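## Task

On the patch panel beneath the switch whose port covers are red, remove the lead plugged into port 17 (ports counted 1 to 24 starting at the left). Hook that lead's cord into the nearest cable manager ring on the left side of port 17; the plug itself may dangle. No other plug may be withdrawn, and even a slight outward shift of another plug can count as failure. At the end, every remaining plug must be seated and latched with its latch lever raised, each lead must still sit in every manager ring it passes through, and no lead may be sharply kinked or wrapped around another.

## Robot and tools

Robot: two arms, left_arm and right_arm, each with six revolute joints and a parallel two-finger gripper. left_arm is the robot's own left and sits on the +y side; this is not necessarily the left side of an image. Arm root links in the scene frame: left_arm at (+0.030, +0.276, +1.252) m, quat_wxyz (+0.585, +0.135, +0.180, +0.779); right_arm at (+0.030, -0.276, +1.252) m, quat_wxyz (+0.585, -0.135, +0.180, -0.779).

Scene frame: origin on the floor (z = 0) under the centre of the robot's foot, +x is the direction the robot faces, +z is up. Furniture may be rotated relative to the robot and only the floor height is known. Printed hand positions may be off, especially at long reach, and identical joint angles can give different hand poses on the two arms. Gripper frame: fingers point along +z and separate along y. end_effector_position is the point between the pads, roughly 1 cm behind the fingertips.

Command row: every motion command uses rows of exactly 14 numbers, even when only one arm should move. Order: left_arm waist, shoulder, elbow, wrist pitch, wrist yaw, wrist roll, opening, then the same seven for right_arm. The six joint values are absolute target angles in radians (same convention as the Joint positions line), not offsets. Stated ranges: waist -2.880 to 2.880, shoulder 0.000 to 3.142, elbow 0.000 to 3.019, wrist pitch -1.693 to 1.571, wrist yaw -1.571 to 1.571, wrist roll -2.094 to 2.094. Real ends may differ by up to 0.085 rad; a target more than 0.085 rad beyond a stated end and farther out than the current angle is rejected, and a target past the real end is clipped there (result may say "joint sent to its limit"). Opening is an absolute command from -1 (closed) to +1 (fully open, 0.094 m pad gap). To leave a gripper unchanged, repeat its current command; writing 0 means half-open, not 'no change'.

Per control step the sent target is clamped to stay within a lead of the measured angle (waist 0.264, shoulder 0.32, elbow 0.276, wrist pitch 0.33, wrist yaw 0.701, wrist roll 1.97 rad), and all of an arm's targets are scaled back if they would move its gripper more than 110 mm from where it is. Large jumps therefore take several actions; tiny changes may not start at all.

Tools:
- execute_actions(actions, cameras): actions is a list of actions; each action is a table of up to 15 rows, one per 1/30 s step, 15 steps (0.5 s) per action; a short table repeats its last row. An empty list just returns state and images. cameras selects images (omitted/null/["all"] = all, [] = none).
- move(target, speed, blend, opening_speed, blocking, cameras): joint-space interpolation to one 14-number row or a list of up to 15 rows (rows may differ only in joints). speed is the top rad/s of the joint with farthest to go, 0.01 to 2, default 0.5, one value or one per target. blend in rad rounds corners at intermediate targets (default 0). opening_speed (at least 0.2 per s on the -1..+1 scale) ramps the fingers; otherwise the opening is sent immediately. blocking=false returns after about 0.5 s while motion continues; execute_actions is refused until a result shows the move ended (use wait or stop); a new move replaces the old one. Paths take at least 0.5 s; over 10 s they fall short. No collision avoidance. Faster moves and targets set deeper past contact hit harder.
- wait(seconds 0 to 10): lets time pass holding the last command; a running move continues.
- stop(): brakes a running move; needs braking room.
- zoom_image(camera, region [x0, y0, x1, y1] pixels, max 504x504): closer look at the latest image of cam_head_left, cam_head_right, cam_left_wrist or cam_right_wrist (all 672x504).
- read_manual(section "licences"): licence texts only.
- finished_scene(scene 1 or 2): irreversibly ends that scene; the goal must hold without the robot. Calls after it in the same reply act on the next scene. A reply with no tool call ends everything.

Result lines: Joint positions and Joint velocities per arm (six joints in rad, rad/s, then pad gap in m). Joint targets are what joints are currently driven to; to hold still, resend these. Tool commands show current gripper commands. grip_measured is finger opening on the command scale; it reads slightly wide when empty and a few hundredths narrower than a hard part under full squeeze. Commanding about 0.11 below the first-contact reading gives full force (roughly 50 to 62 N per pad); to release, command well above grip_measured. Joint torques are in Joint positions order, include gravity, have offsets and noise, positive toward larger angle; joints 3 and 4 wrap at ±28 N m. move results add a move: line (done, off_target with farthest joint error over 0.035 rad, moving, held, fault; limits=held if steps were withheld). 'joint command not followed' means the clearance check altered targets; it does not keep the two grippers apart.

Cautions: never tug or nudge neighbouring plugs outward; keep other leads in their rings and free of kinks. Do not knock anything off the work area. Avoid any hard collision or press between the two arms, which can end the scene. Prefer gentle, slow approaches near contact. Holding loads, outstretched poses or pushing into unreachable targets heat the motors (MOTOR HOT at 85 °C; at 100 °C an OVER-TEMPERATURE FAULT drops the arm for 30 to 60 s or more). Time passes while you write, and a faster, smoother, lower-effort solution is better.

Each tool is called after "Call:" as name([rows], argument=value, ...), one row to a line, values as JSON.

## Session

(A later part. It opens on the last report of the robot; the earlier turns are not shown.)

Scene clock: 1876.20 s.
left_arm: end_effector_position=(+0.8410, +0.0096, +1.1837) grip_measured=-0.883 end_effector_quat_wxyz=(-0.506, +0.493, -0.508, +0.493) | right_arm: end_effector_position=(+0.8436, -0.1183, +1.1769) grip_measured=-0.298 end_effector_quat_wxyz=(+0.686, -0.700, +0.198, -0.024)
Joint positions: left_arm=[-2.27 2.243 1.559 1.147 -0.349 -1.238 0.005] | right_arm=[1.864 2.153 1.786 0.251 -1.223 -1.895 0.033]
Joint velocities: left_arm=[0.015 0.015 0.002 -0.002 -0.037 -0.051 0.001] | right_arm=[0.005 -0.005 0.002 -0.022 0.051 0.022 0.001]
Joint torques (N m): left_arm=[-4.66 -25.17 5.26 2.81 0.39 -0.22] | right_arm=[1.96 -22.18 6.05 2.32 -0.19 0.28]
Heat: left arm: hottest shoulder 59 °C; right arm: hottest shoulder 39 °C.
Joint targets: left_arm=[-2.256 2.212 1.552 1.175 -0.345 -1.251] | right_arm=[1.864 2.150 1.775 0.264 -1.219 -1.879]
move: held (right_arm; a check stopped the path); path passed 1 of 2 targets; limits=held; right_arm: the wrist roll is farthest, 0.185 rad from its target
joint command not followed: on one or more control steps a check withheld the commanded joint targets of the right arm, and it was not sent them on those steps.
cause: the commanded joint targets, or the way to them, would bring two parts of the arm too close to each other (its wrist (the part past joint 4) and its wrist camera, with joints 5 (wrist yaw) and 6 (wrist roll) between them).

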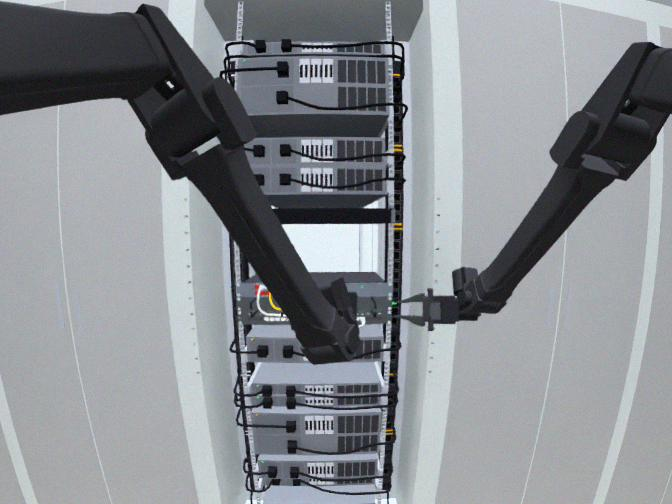

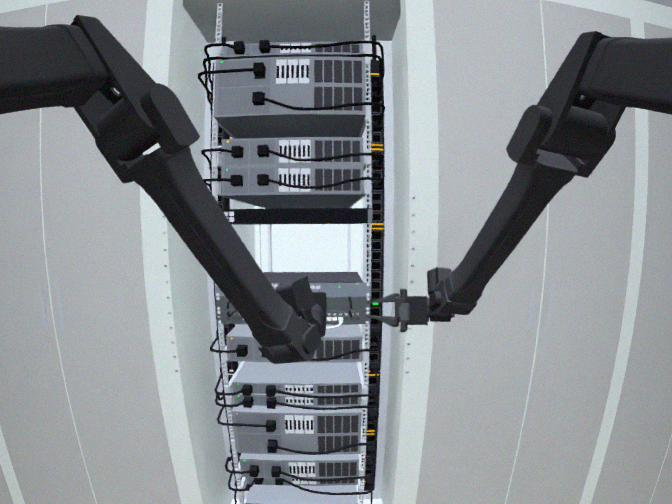

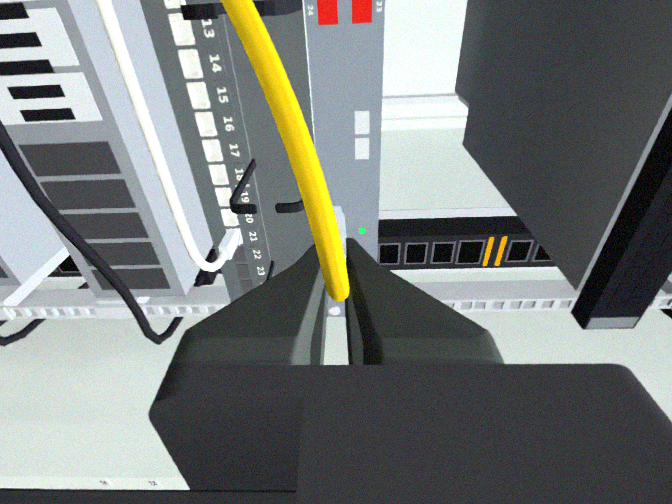

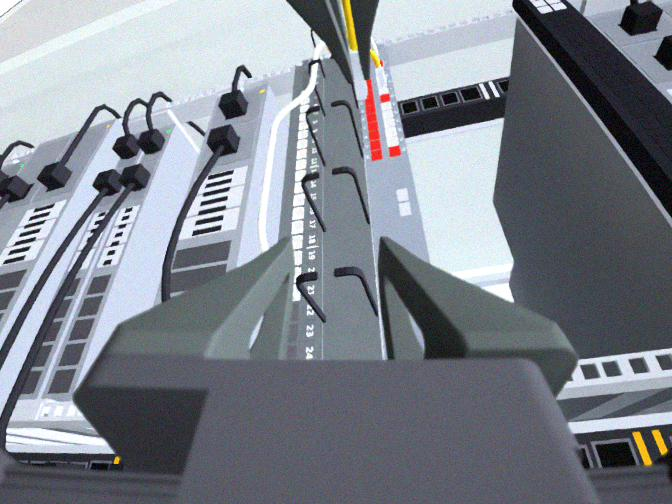

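Call:
move(target=[-2.05, 2.11, 1.51, 0.895, 0.515, -1.34, -1, 1.864, 2.15, 1.775, 0.264, -1.219, -1.879, -0.3], speed=0.3)

Call:
zoom_image(camera="cam_right_wrist", region=[200, 0, 504, 304])

Call:
zoom_image(camera="cam_head_left", region=[230, 260, 430, 360])

Scene clock: 1941.50 s.
left_arm: end_effector_position=(+0.8380, +0.0280, +1.1773) grip_measured=-0.883 end_effector_quat_wxyz=(-0.293, +0.300, -0.644, +0.640) | right_arm: end_effector_position=(+0.8438, -0.1183, +1.1768) grip_measured=-0.298 end_effector_quat_wxyz=(+0.685, -0.700, +0.199, -0.024)
Joint positions: left_arm=[-2.072 2.149 1.513 0.909 0.514 -1.327 0.005] | right_arm=[1.864 2.153 1.786 0.251 -1.222 -1.894 0.033]
Joint velocities: left_arm=[0.005 0.015 -0.002 -0.007 -0.037 0.095 0] | right_arm=[-0.005 -0.015 0.017 -0.002 -0.066 -0.007 0]
Joint torques (N m): left_arm=[-2.73 -26.46 5.68 1.18 0.18 -0.21] | right_arm=[2.49 -23.53 5.96 2.14 -0.22 0.26]
Heat: left arm: hottest shoulder 60 °C; right arm: hottest shoulder 42 °C.
Joint targets: left_arm=[-2.050 2.111 1.510 0.894 0.515 -1.339] | right_arm=[1.864 2.150 1.775 0.264 -1.218 -1.879]
move: off_target (left_arm); left_arm: the shoulder is farthest, 0.039 rad from its target

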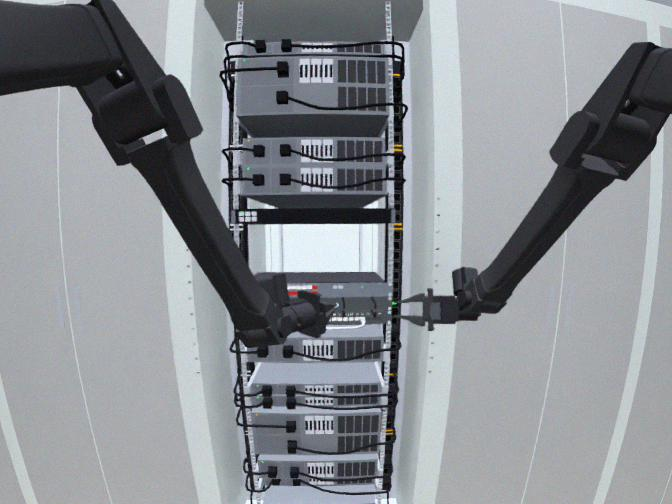

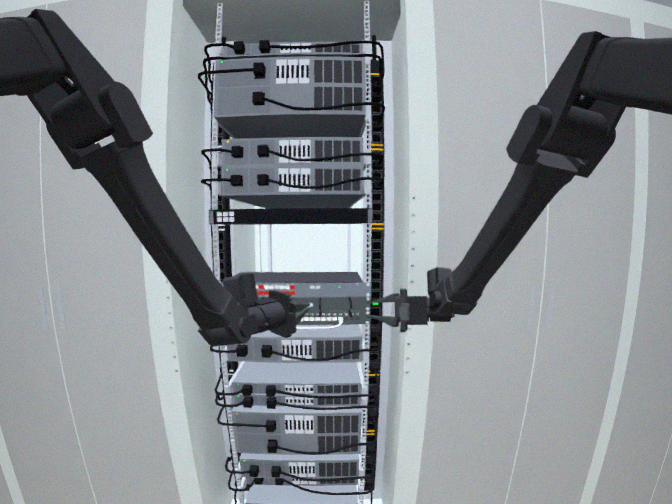

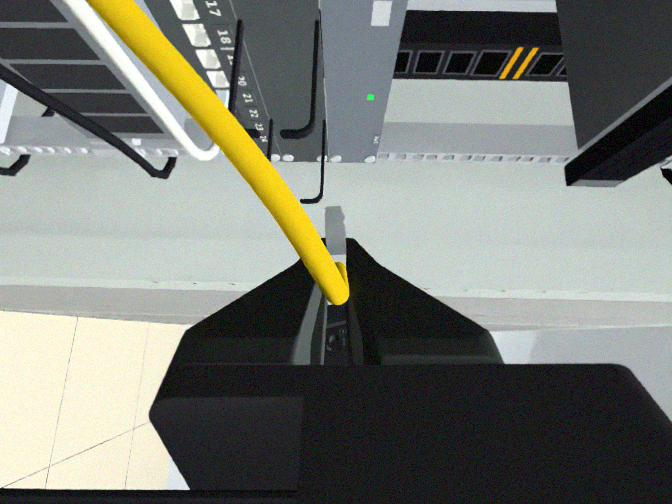

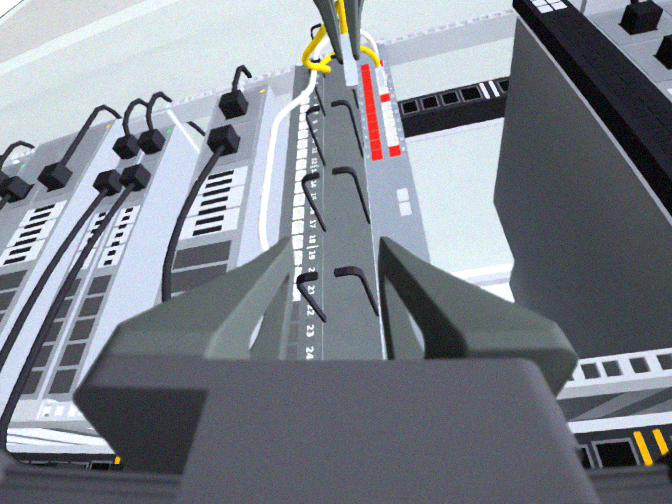

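Scaled by 1.658 from the camera's 672x504 image, which has a finer 960x720 frame.

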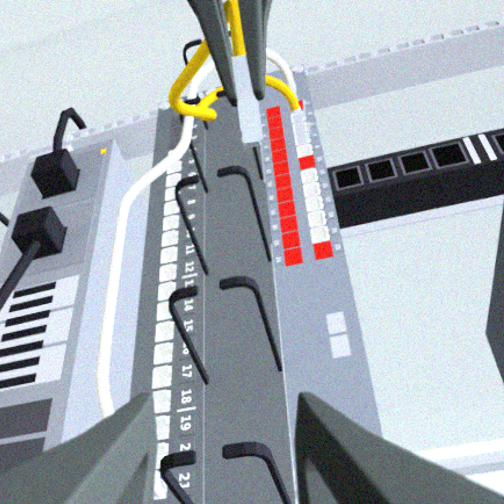

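Scaled by 2.520 from the camera's 672x504 image, which has a finer 960x720 frame.

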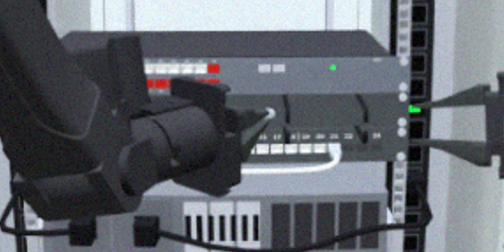

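Call:
execute_actions(actions=[])

Scene clock: 1989.47 s.
left_arm: end_effector_position=(+0.8380, +0.0280, +1.1773) grip_measured=-0.883 end_effector_quat_wxyz=(-0.293, +0.300, -0.643, +0.640) | right_arm: end_effector_position=(+0.8438, -0.1183, +1.1768) grip_measured=-0.298 end_effector_quat_wxyz=(+0.685, -0.700, +0.199, -0.024)
Joint positions: left_arm=[-2.072 2.149 1.513 0.909 0.514 -1.329 0.005] | right_arm=[1.864 2.153 1.786 0.251 -1.222 -1.894 0.033]
Joint velocities: left_arm=[0.015 -0.005 -0.002 -0.002 0.051 0.007 0] | right_arm=[-0.005 -0.005 0.002 -0.007 -0.095 0.007 -0.001]
Joint torques (N m): left_arm=[-3.19 -26.46 5.79 1.36 0.22 -0.19] | right_arm=[2.32 -22.3 5.82 2.36 -0.17 0.2]
Heat: left arm: hottest shoulder 55 °C; right arm: hottest shoulder 44 °C.
Joint targets: left_arm=[-2.050 2.111 1.510 0.894 0.515 -1.339] | right_arm=[1.864 2.150 1.775 0.264 -1.218 -1.879]
Tool commands: left_gripper/opening=-1.0 right_gripper/opening=-0.3

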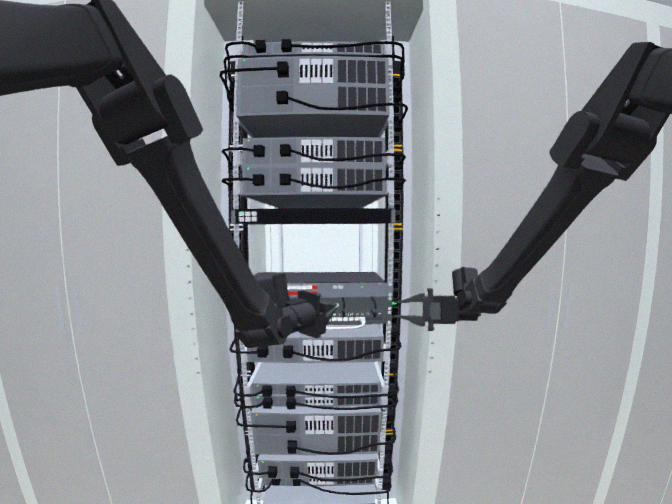

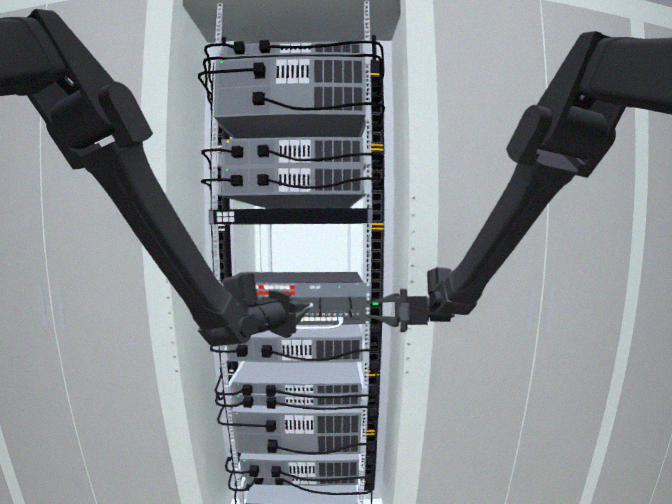

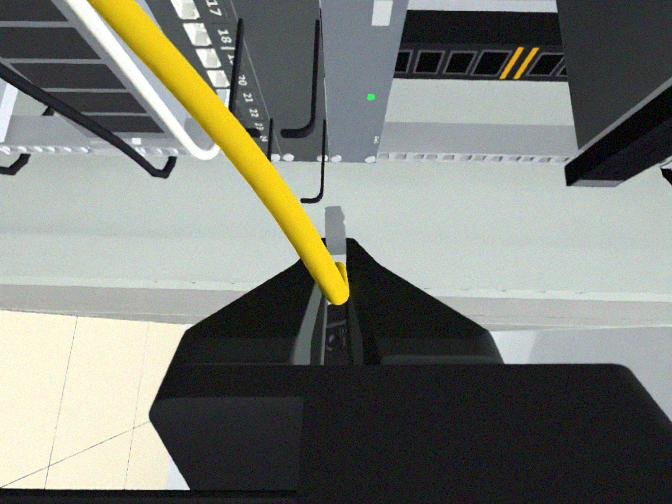

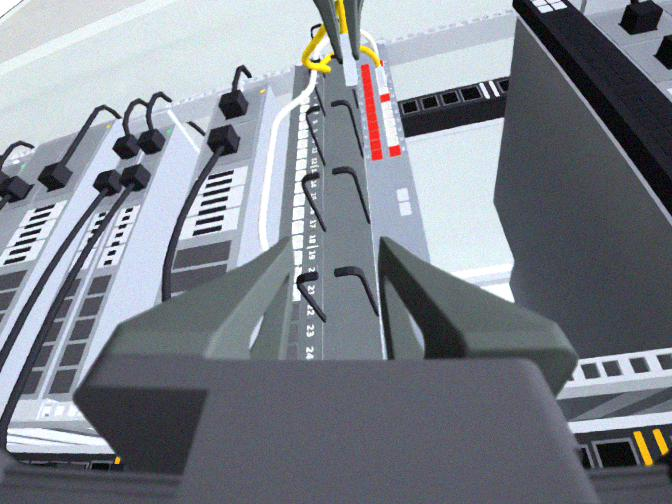

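Call:
move(target=[-2.05,2.11,1.51,0.895,0.515,-1.34,-1,1.915,2.145,1.633,0.386,-1.106,-1.909,-0.3], speed=0.4, cameras=["cam_right_wrist"])

Call:
zoom_image(camera="cam_right_wrist", region=[200, 0, 504, 304])

Scene clock: 2027.87 s.
left_arm: end_effector_position=(+0.8381, +0.0280, +1.1786) grip_measured=-0.883 end_effector_quat_wxyz=(-0.293, +0.299, -0.643, +0.641) | right_arm: end_effector_position=(+0.8062, -0.0844, +1.1349) grip_measured=-0.298 end_effector_quat_wxyz=(+0.666, -0.709, +0.228, -0.031)
Joint positions: left_arm=[-2.072 2.148 1.513 0.909 0.516 -1.329 0.005] | right_arm=[1.91 2.153 1.639 0.366 -1.111 -1.894 0.033]
Joint velocities: left_arm=[-0.005 -0.015 0.002 -0.007 -0.037 0.007 0] | right_arm=[-0.015 -0.005 0.007 0.002 0.037 -0.125 0]
Joint torques (N m): left_arm=[-3.14 -26.34 5.79 1.37 0.19 -0.21] | right_arm=[3.6 -22.77 5.2 2.5 -0.23 -0.1]
Heat: left arm: hottest shoulder 55 °C; right arm: hottest shoulder 44 °C.
Joint targets: left_arm=[-2.050 2.109 1.510 0.895 0.516 -1.340] | right_arm=[1.915 2.145 1.633 0.386 -1.107 -1.909]
move: off_target (left_arm); left_arm: the shoulder is farthest, 0.038 rad from its target
Images, in order (width x height): cam_right_wrist 672x504.

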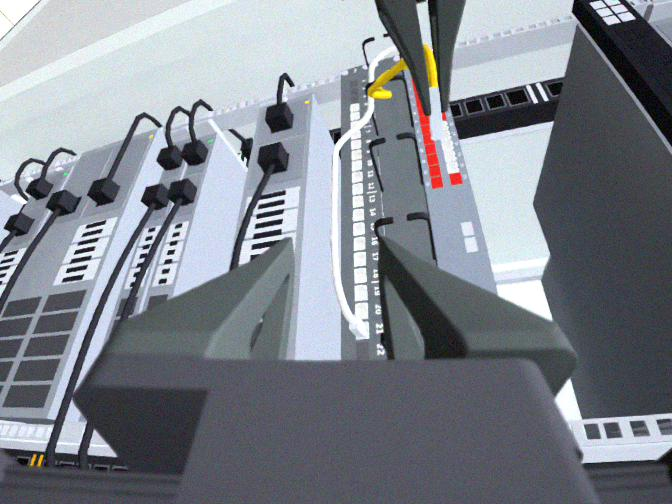

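Scaled by 1.658 from the camera's 672x504 image, which has a finer 960x720 frame.

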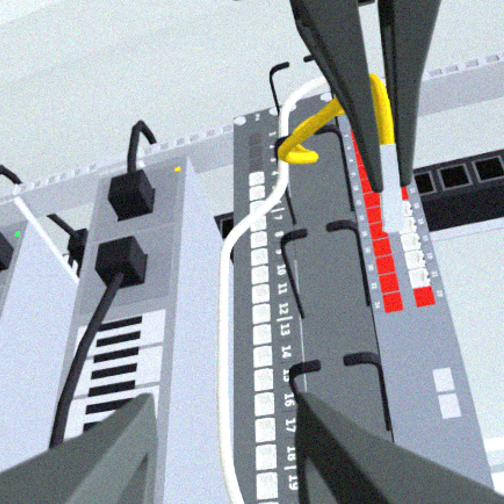

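Call:
move(target=[-2.05,2.11,1.51,0.895,0.515,-1.34,-1,1.915,2.145,1.633,0.638,-1.106,-1.909,-0.2], speed=0.4, cameras=["cam_right_wrist"])

Call:
zoom_image(camera="cam_right_wrist", region=[200, 0, 504, 304])

Scene clock: 2045.87 s.
left_arm: end_effector_position=(+0.8381, +0.0280, +1.1786) grip_measured=-0.883 end_effector_quat_wxyz=(-0.292, +0.300, -0.643, +0.641) | right_arm: end_effector_position=(+0.8234, -0.0891, +1.1682) grip_measured=-0.202 end_effector_quat_wxyz=(+0.690, -0.694, +0.157, -0.131)
Joint positions: left_arm=[-2.072 2.148 1.513 0.909 0.516 -1.33 0.005] | right_arm=[1.91 2.153 1.639 0.617 -1.108 -1.895 0.038]
Joint velocities: left_arm=[-0.005 0.005 0.007 0.007 -0.022 -0.095 0] | right_arm=[-0.024 -0.015 0.012 0.007 0.066 0.022 0]
Joint torques (N m): left_arm=[-2.61 -26.52 5.82 1.25 0.15 -0.2] | right_arm=[3.31 -22.48 5.53 2.65 -0.08 -0.09]
Heat: left arm: hottest shoulder 54 °C; right arm: hottest shoulder 43 °C.
Joint targets: left_arm=[-2.050 2.110 1.510 0.895 0.515 -1.341] | right_arm=[1.915 2.145 1.633 0.638 -1.105 -1.910]
move: off_target (left_arm); left_arm: the shoulder is farthest, 0.038 rad from its target
Images, in order (width x height): cam_right_wrist 672x504.

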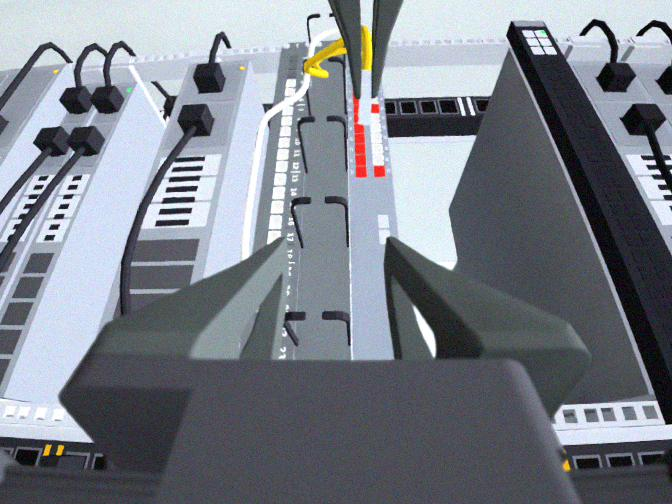

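Scaled by 1.658 from the camera's 672x504 image, which has a finer 960x720 frame.

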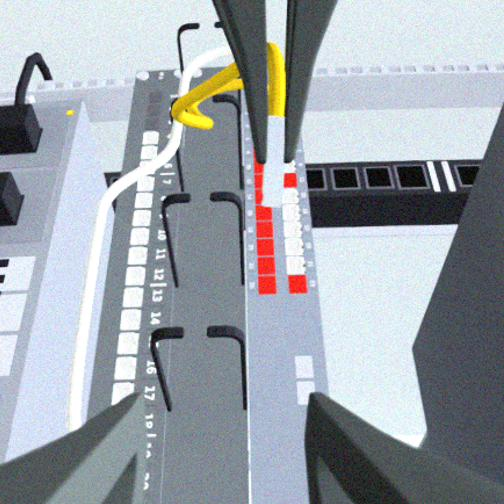

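Call:
move(target=[-2.05,2.11,1.51,0.895,0.515,-1.34,-1,1.99,2.195,1.75,0.585,-1.033,-1.925,-0.2], speed=0.3, cameras=["cam_right_wrist","cam_left_wrist"])

Call:
zoom_image(camera="cam_right_wrist", region=[200, 0, 504, 304])

Scene clock: 2060.87 s.
left_arm: end_effector_position=(+0.8381, +0.0280, +1.1786) grip_measured=-0.883 end_effector_quat_wxyz=(-0.292, +0.300, -0.643, +0.641) | right_arm: end_effector_position=(+0.8399, -0.0348, +1.1922) grip_measured=-0.202 end_effector_quat_wxyz=(+0.697, -0.687, +0.142, -0.148)
Joint positions: left_arm=[-2.072 2.148 1.513 0.909 0.516 -1.33 0.005] | right_arm=[1.99 2.167 1.708 0.599 -1.036 -1.909 0.038]
Joint velocities: left_arm=[-0.015 -0.015 0.002 -0.007 0.051 0.007 0] | right_arm=[0.005 -0.005 0.002 -0.012 0.007 -0.022 -0.001]
Joint torques (N m): left_arm=[-3.02 -26.58 5.75 1.37 0.16 -0.17] | right_arm=[3.66 -19.49 9.17 1.46 -0.06 -0.1]
Heat: left arm: hottest shoulder 53 °C; right arm: hottest shoulder 43 °C.
Joint targets: left_arm=[-2.050 2.110 1.510 0.895 0.515 -1.340] | right_arm=[1.990 2.195 1.750 0.585 -1.033 -1.924]
move: off_target (left_arm, right_arm); left_arm: the shoulder is farthest, 0.038 rad from its target; right_arm: the elbow is farthest, 0.042 rad from its target
Images, in order (width x height): cam_left_wrist 672x504, cam_right_wrist 672x504.

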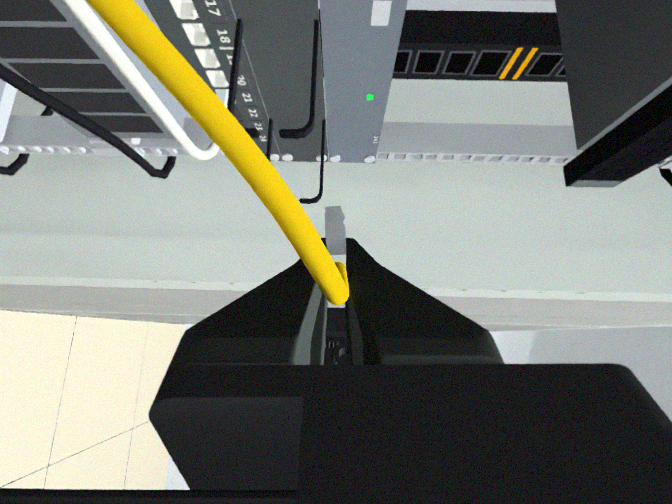

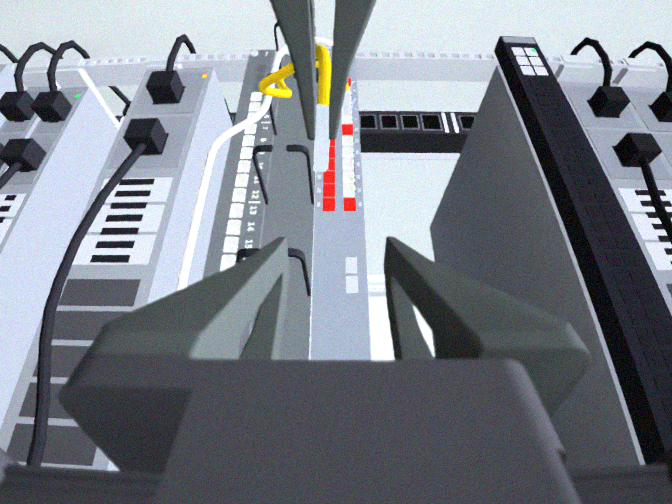

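Scaled by 1.658 from the camera's 672x504 image, which has a finer 960x720 frame.

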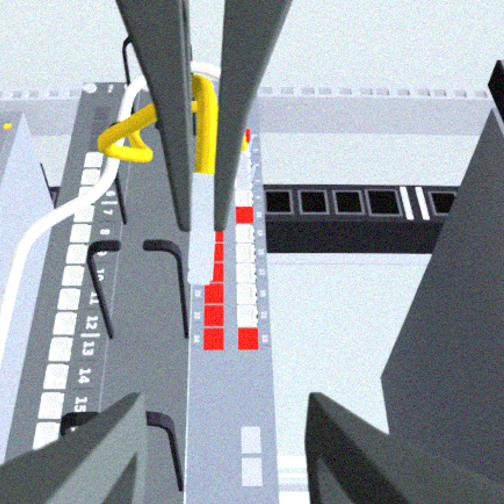

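Call:
move(target=[-2.05,2.11,1.51,0.895,0.515,-1.34,-1,2.02,2.24,1.83,0.535,-1.005,-1.93,-0.2], speed=0.3, cameras=["cam_right_wrist","cam_left_wrist"])

Call:
zoom_image(camera="cam_right_wrist", region=[184, 50, 488, 354])

Scene clock: 2070.00 s.
left_arm: end_effector_position=(+0.8381, +0.0280, +1.1786) grip_measured=-0.883 end_effector_quat_wxyz=(-0.292, +0.300, -0.643, +0.641) | right_arm: end_effector_position=(+0.8532, -0.0190, +1.1827) grip_measured=-0.202 end_effector_quat_wxyz=(+0.693, -0.690, +0.149, -0.145)
Joint positions: left_arm=[-2.072 2.148 1.513 0.909 0.516 -1.33 0.005] | right_arm=[2.008 2.212 1.781 0.55 -1.008 -1.915 0.038]
Joint velocities: left_arm=[-0.005 -0.005 -0.017 -0.017 -0.007 0.022 0] | right_arm=[-0.005 -0.005 0.007 -0.002 0.022 -0.007 0.001]
Joint torques (N m): left_arm=[-3.14 -26.4 5.75 1.35 0.15 -0.19] | right_arm=[5.01 -19.96 10.02 1.07 -0.11 -0.11]
Heat: left arm: hottest shoulder 53 °C; right arm: hottest shoulder 42 °C.
Joint targets: left_arm=[-2.050 2.110 1.510 0.895 0.515 -1.340] | right_arm=[2.020 2.240 1.830 0.536 -1.005 -1.930]
move: off_target (left_arm, right_arm); left_arm: the shoulder is farthest, 0.038 rad from its target; right_arm: the elbow is farthest, 0.049 rad from its target
Images, in order (width x height): cam_left_wrist 672x504, cam_right_wrist 672x504.

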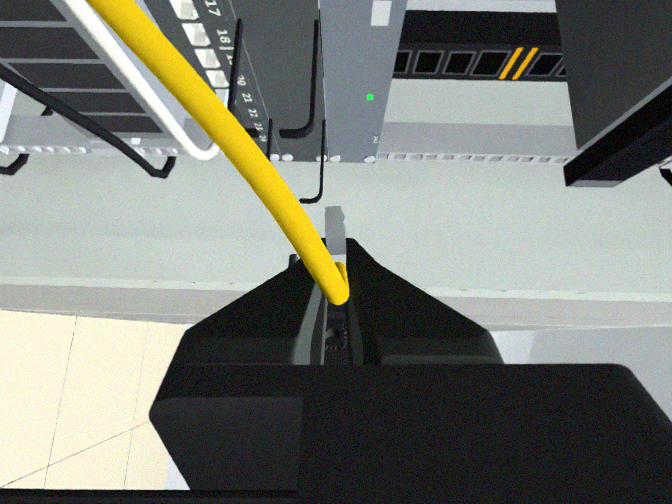

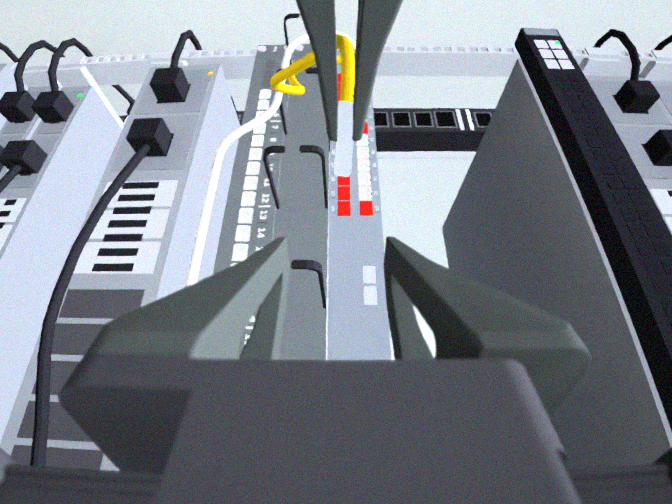

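Scaled by 1.658 from the camera's 672x504 image, which has a finer 960x720 frame.

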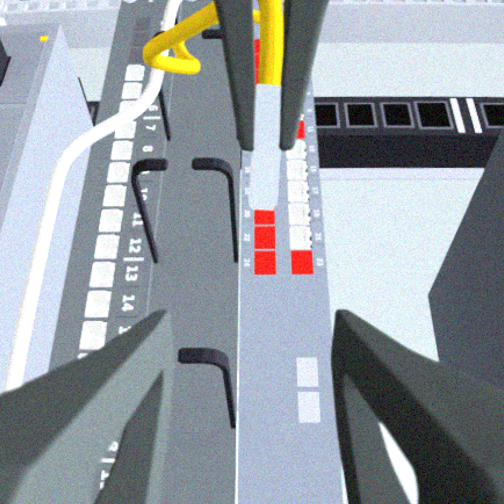

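Call:
execute_actions(actions=[], cameras=["cam_head_left","cam_head_right","cam_left_wrist"])

Call:
zoom_image(camera="cam_head_right", region=[240, 250, 400, 370])

Call:
zoom_image(camera="cam_left_wrist", region=[240, 160, 440, 310])

Scene clock: 2093.27 s.
left_arm: end_effector_position=(+0.8381, +0.0280, +1.1786) grip_measured=-0.883 end_effector_quat_wxyz=(-0.292, +0.300, -0.643, +0.641) | right_arm: end_effector_position=(+0.8537, -0.0190, +1.1833) grip_measured=-0.202 end_effector_quat_wxyz=(+0.693, -0.690, +0.148, -0.146)
Joint positions: left_arm=[-2.072 2.148 1.513 0.909 0.516 -1.33 0.005] | right_arm=[2.008 2.212 1.783 0.55 -1.008 -1.915 0.038]
Joint velocities: left_arm=[-0.005 -0.015 -0.002 0.007 -0.051 -0.007 -0.001] | right_arm=[-0.005 -0.005 0.012 -0.017 -0.007 -0.007 -0.001]
Joint torques (N m): left_arm=[-2.9 -26.52 5.89 1.36 0.19 -0.19] | right_arm=[4.25 -20.25 9.66 1.22 -0.07 -0.09]
Heat: left arm: hottest shoulder 53 °C; right arm: hottest shoulder 42 °C.
Joint targets: left_arm=[-2.050 2.110 1.510 0.895 0.515 -1.340] | right_arm=[2.020 2.240 1.831 0.536 -1.005 -1.930]
Tool commands: left_gripper/opening=-1.0 right_gripper/opening=-0.2
Images, in order (width x height): cam_head_left 672x504, cam_head_right 672x504, cam_left_wrist 672x504.

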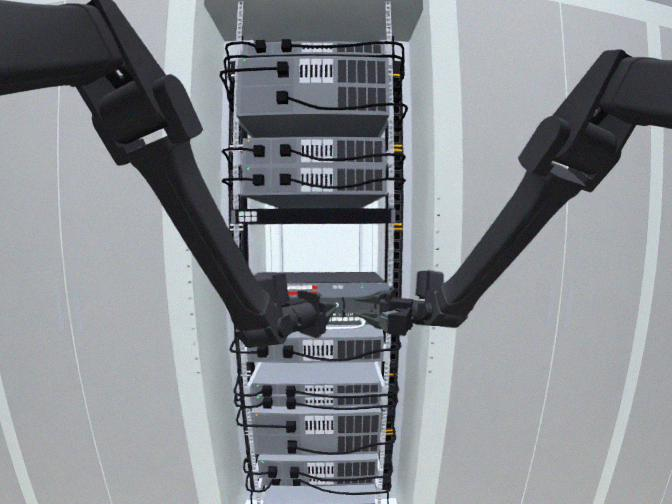

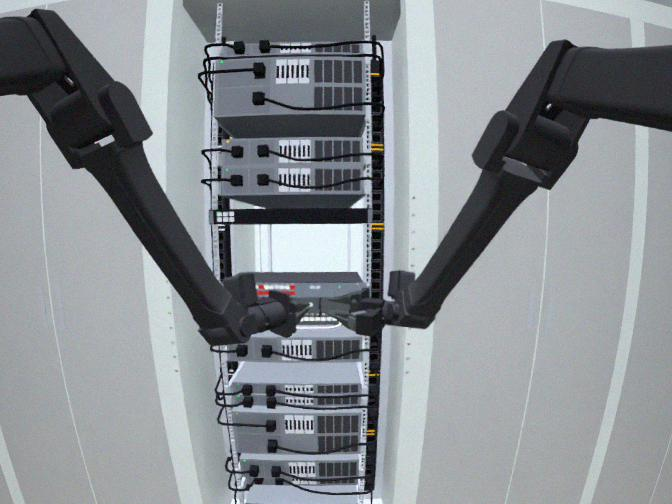

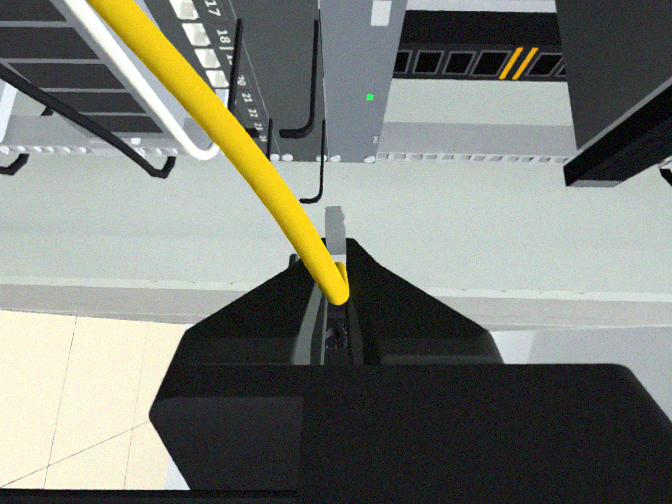

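Scaled by 3.150 from the camera's 672x504 image, which has a finer 960x720 frame.

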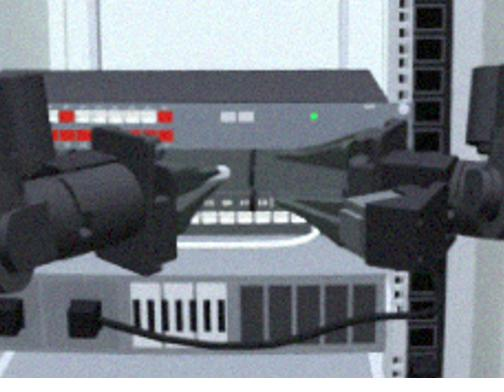

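Scaled by 2.520 from the camera's 672x504 image, which has a finer 960x720 frame.

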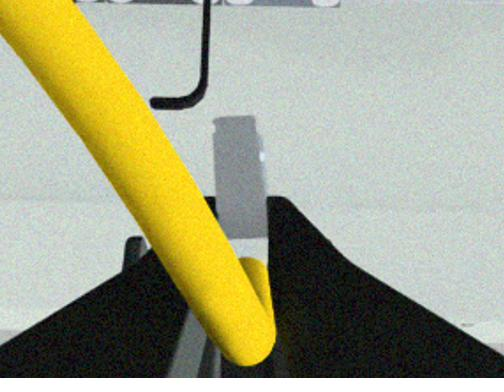

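Call:
move(target=[-2.05,2.11,1.51,0.895,0.515,-1.34,-1,2.053,2.28,1.91,0.49,-0.969,-1.94,-0.2], speed=0.2, cameras=["cam_right_wrist","cam_left_wrist","cam_head_right"])

Call:
zoom_image(camera="cam_right_wrist", region=[184, 50, 488, 354])

Call:
zoom_image(camera="cam_head_right", region=[270, 270, 370, 345])

Scene clock: 2109.77 s.
left_arm: end_effector_position=(+0.8381, +0.0280, +1.1786) grip_measured=-0.883 end_effector_quat_wxyz=(-0.292, +0.300, -0.643, +0.641) | right_arm: end_effector_position=(+0.8645, +0.0092, +1.1818) grip_measured=-0.202 end_effector_quat_wxyz=(+0.693, -0.690, +0.149, -0.145)
Joint positions: left_arm=[-2.072 2.148 1.513 0.909 0.516 -1.33 0.005] | right_arm=[2.043 2.252 1.858 0.504 -0.973 -1.924 0.038]
Joint velocities: left_arm=[0.005 -0.005 -0.007 0.002 -0.022 0.022 0.001] | right_arm=[-0.005 -0.005 0.017 -0.002 0.037 -0.007 0]
Joint torques (N m): left_arm=[-3.08 -26.17 5.71 1.21 0.15 -0.16] | right_arm=[5.36 -20.95 9.98 1.31 -0.1 -0.12]
Heat: left arm: hottest shoulder 53 °C; right arm: hottest shoulder 42 °C.
Joint targets: left_arm=[-2.050 2.110 1.510 0.895 0.515 -1.340] | right_arm=[2.053 2.281 1.909 0.490 -0.970 -1.940]
move: off_target (left_arm, right_arm); left_arm: the shoulder is farthest, 0.038 rad from its target; right_arm: the elbow is farthest, 0.052 rad from its target
Images, in order (width x height): cam_head_right 672x504, cam_left_wrist 672x504, cam_right_wrist 672x504.

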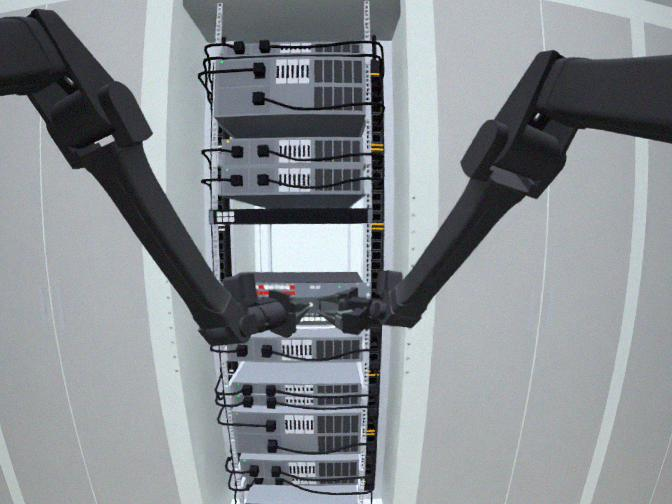

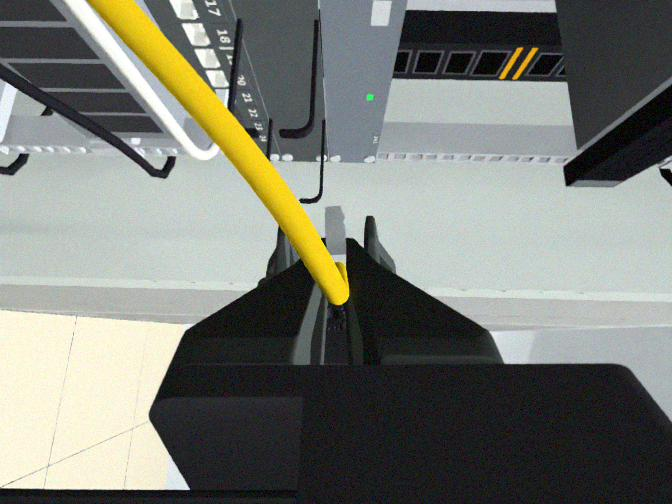

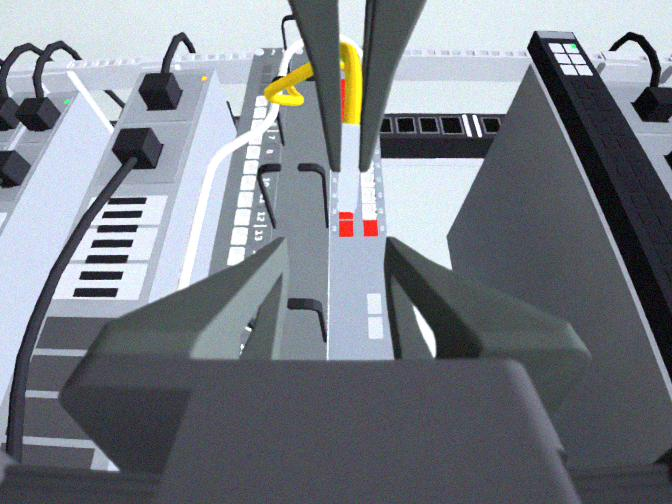

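Scaled by 1.658 from the camera's 672x504 image, which has a finer 960x720 frame.

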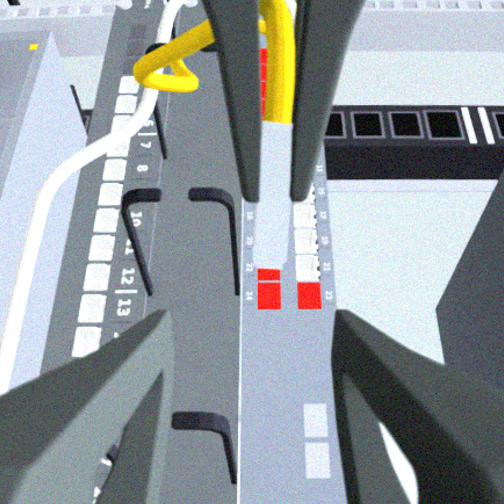

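Scaled by 5.040 from the camera's 672x504 image, which has a finer 960x720 frame.

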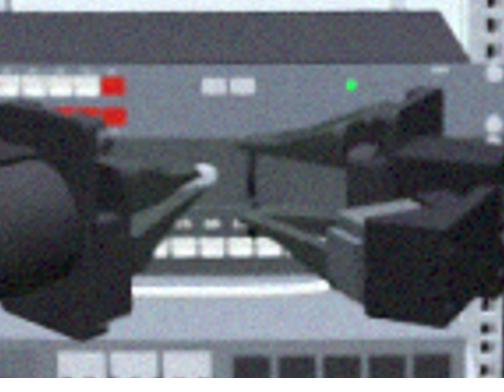

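Call:
move(target=[-2.05,2.11,1.51,0.895,0.515,-1.34,-1,2.072,2.29,1.92,0.48,-0.952,-1.945,-0.2], speed=0.2, cameras=["cam_right_wrist","cam_left_wrist","cam_head_right"])

Call:
zoom_image(camera="cam_right_wrist", region=[184, 50, 488, 354])

Call:
zoom_image(camera="cam_left_wrist", region=[240, 160, 440, 310])

Scene clock: 2161.33 s.
left_arm: end_effector_position=(+0.8381, +0.0280, +1.1786) grip_measured=-0.883 end_effector_quat_wxyz=(-0.292, +0.300, -0.643, +0.641) | right_arm: end_effector_position=(+0.8645, +0.0208, +1.1809) grip_measured=-0.202 end_effector_quat_wxyz=(+0.691, -0.692, +0.150, -0.145)
Joint positions: left_arm=[-2.072 2.148 1.513 0.909 0.516 -1.33 0.005] | right_arm=[2.059 2.259 1.869 0.493 -0.955 -1.931 0.038]
Joint velocities: left_arm=[-0.005 -0.005 -0.002 -0.007 0.007 -0.007 0] | right_arm=[-0.015 -0.015 -0.002 -0.007 0.007 0.007 0]
Joint torques (N m): left_arm=[-3.08 -26.4 5.74 1.26 0.17 -0.18] | right_arm=[5.77 -20.13 10.3 1.21 -0.08 -0.13]
Heat: left arm: hottest shoulder 53 °C; right arm: hottest shoulder 40 °C.
Joint targets: left_arm=[-2.050 2.110 1.510 0.895 0.515 -1.340] | right_arm=[2.072 2.289 1.919 0.479 -0.951 -1.946]
move: off_target (left_arm, right_arm); left_arm: the shoulder is farthest, 0.038 rad from its target; right_arm: the elbow is farthest, 0.051 rad from its target
Images, in order (width x height): cam_head_right 672x504, cam_left_wrist 672x504, cam_right_wrist 672x504.

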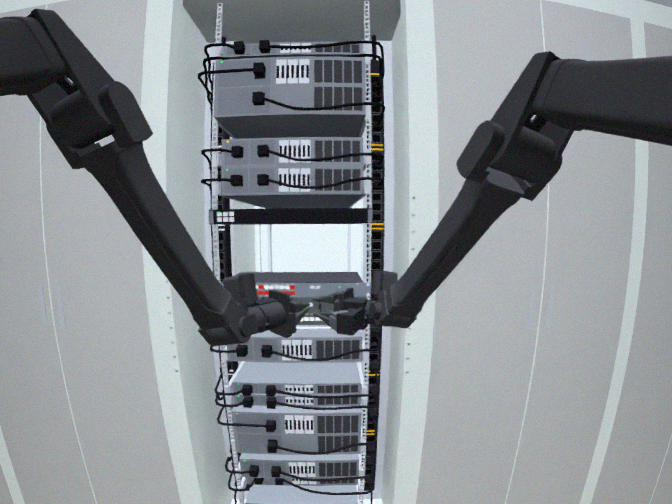

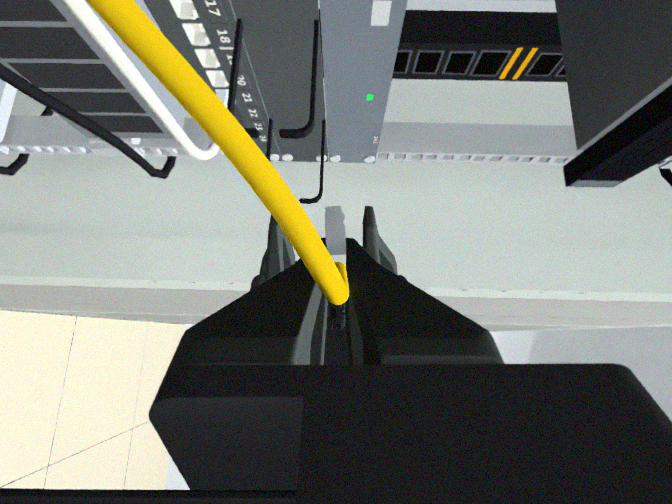

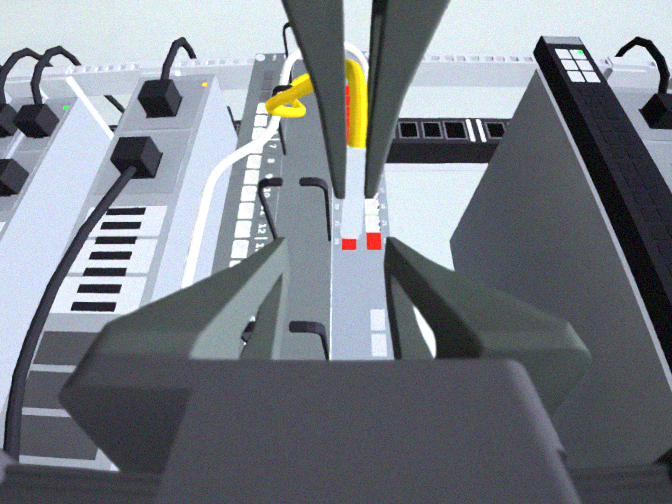

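Scaled by 1.658 from the camera's 672x504 image, which has a finer 960x720 frame.

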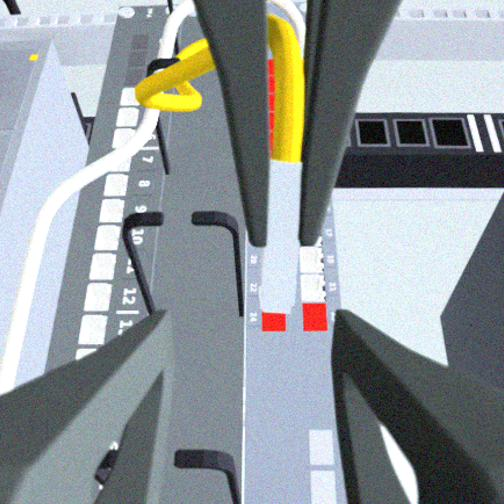

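Scaled by 2.520 from the camera's 672x504 image, which has a finer 960x720 frame.

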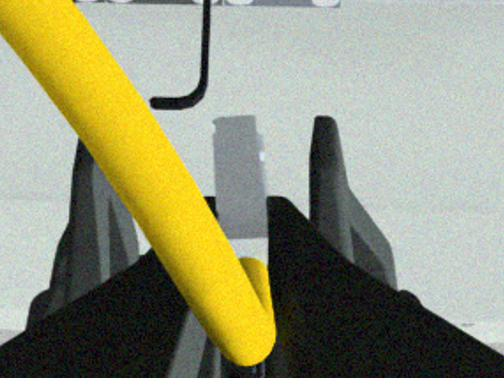

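Call:
move(target=[-2.05,2.11,1.51,0.895,0.515,-1.34,-1,2.087,2.292,1.929,0.478,-0.938,-1.949,-0.2], speed=0.2, cameras=["cam_right_wrist","cam_left_wrist"])

Call:
zoom_image(camera="cam_right_wrist", region=[184, 50, 488, 354])

Call:
zoom_image(camera="cam_left_wrist", region=[240, 160, 440, 310])

Scene clock: 2183.27 s.
left_arm: end_effector_position=(+0.8381, +0.0280, +1.1786) grip_measured=-0.883 end_effector_quat_wxyz=(-0.292, +0.300, -0.643, +0.641) | right_arm: end_effector_position=(+0.8655, +0.0308, +1.1855) grip_measured=-0.202 end_effector_quat_wxyz=(+0.693, -0.690, +0.147, -0.148)
Joint positions: left_arm=[-2.072 2.148 1.513 0.909 0.516 -1.33 0.005] | right_arm=[2.072 2.262 1.88 0.493 -0.942 -1.934 0.038]
Joint velocities: left_arm=[-0.005 0.005 0.002 -0.002 0.037 -0.037 0] | right_arm=[-0.005 -0.005 -0.007 0.002 -0.081 -0.022 0]
Joint torques (N m): left_arm=[-3.25 -26.58 5.71 1.4 0.17 -0.19] | right_arm=[5.3 -19.55 10.26 1.4 -0.16 -0.1]
Heat: left arm: hottest shoulder 54 °C; right arm: hottest elbow 40 °C.
Joint targets: left_arm=[-2.050 2.110 1.510 0.895 0.515 -1.340] | right_arm=[2.086 2.293 1.930 0.478 -0.939 -1.949]
move: off_target (left_arm, right_arm); left_arm: the shoulder is farthest, 0.038 rad from its target; right_arm: the elbow is farthest, 0.049 rad from its target
Images, in order (width x height): cam_left_wrist 672x504, cam_right_wrist 672x504.

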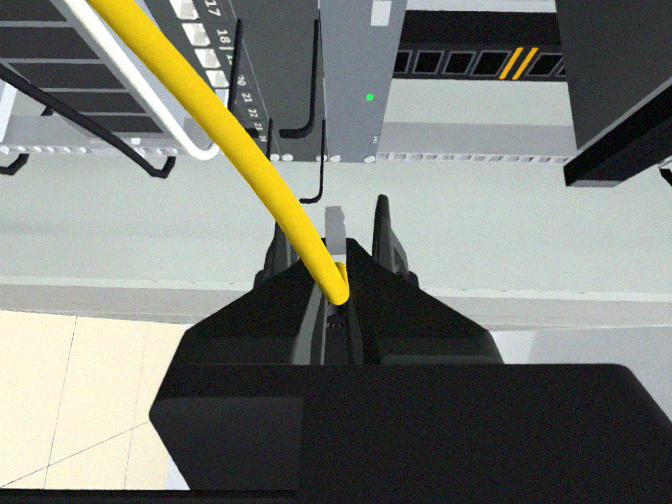

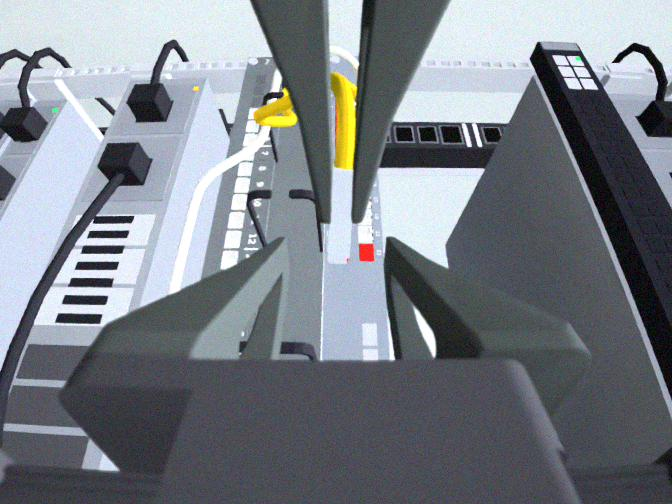

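Scaled by 1.658 from the camera's 672x504 image, which has a finer 960x720 frame.

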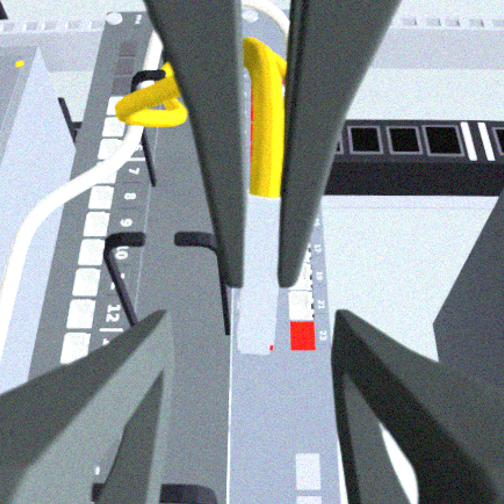

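Scaled by 2.520 from the camera's 672x504 image, which has a finer 960x720 frame.

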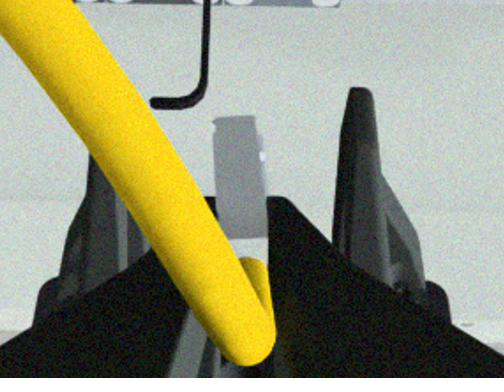

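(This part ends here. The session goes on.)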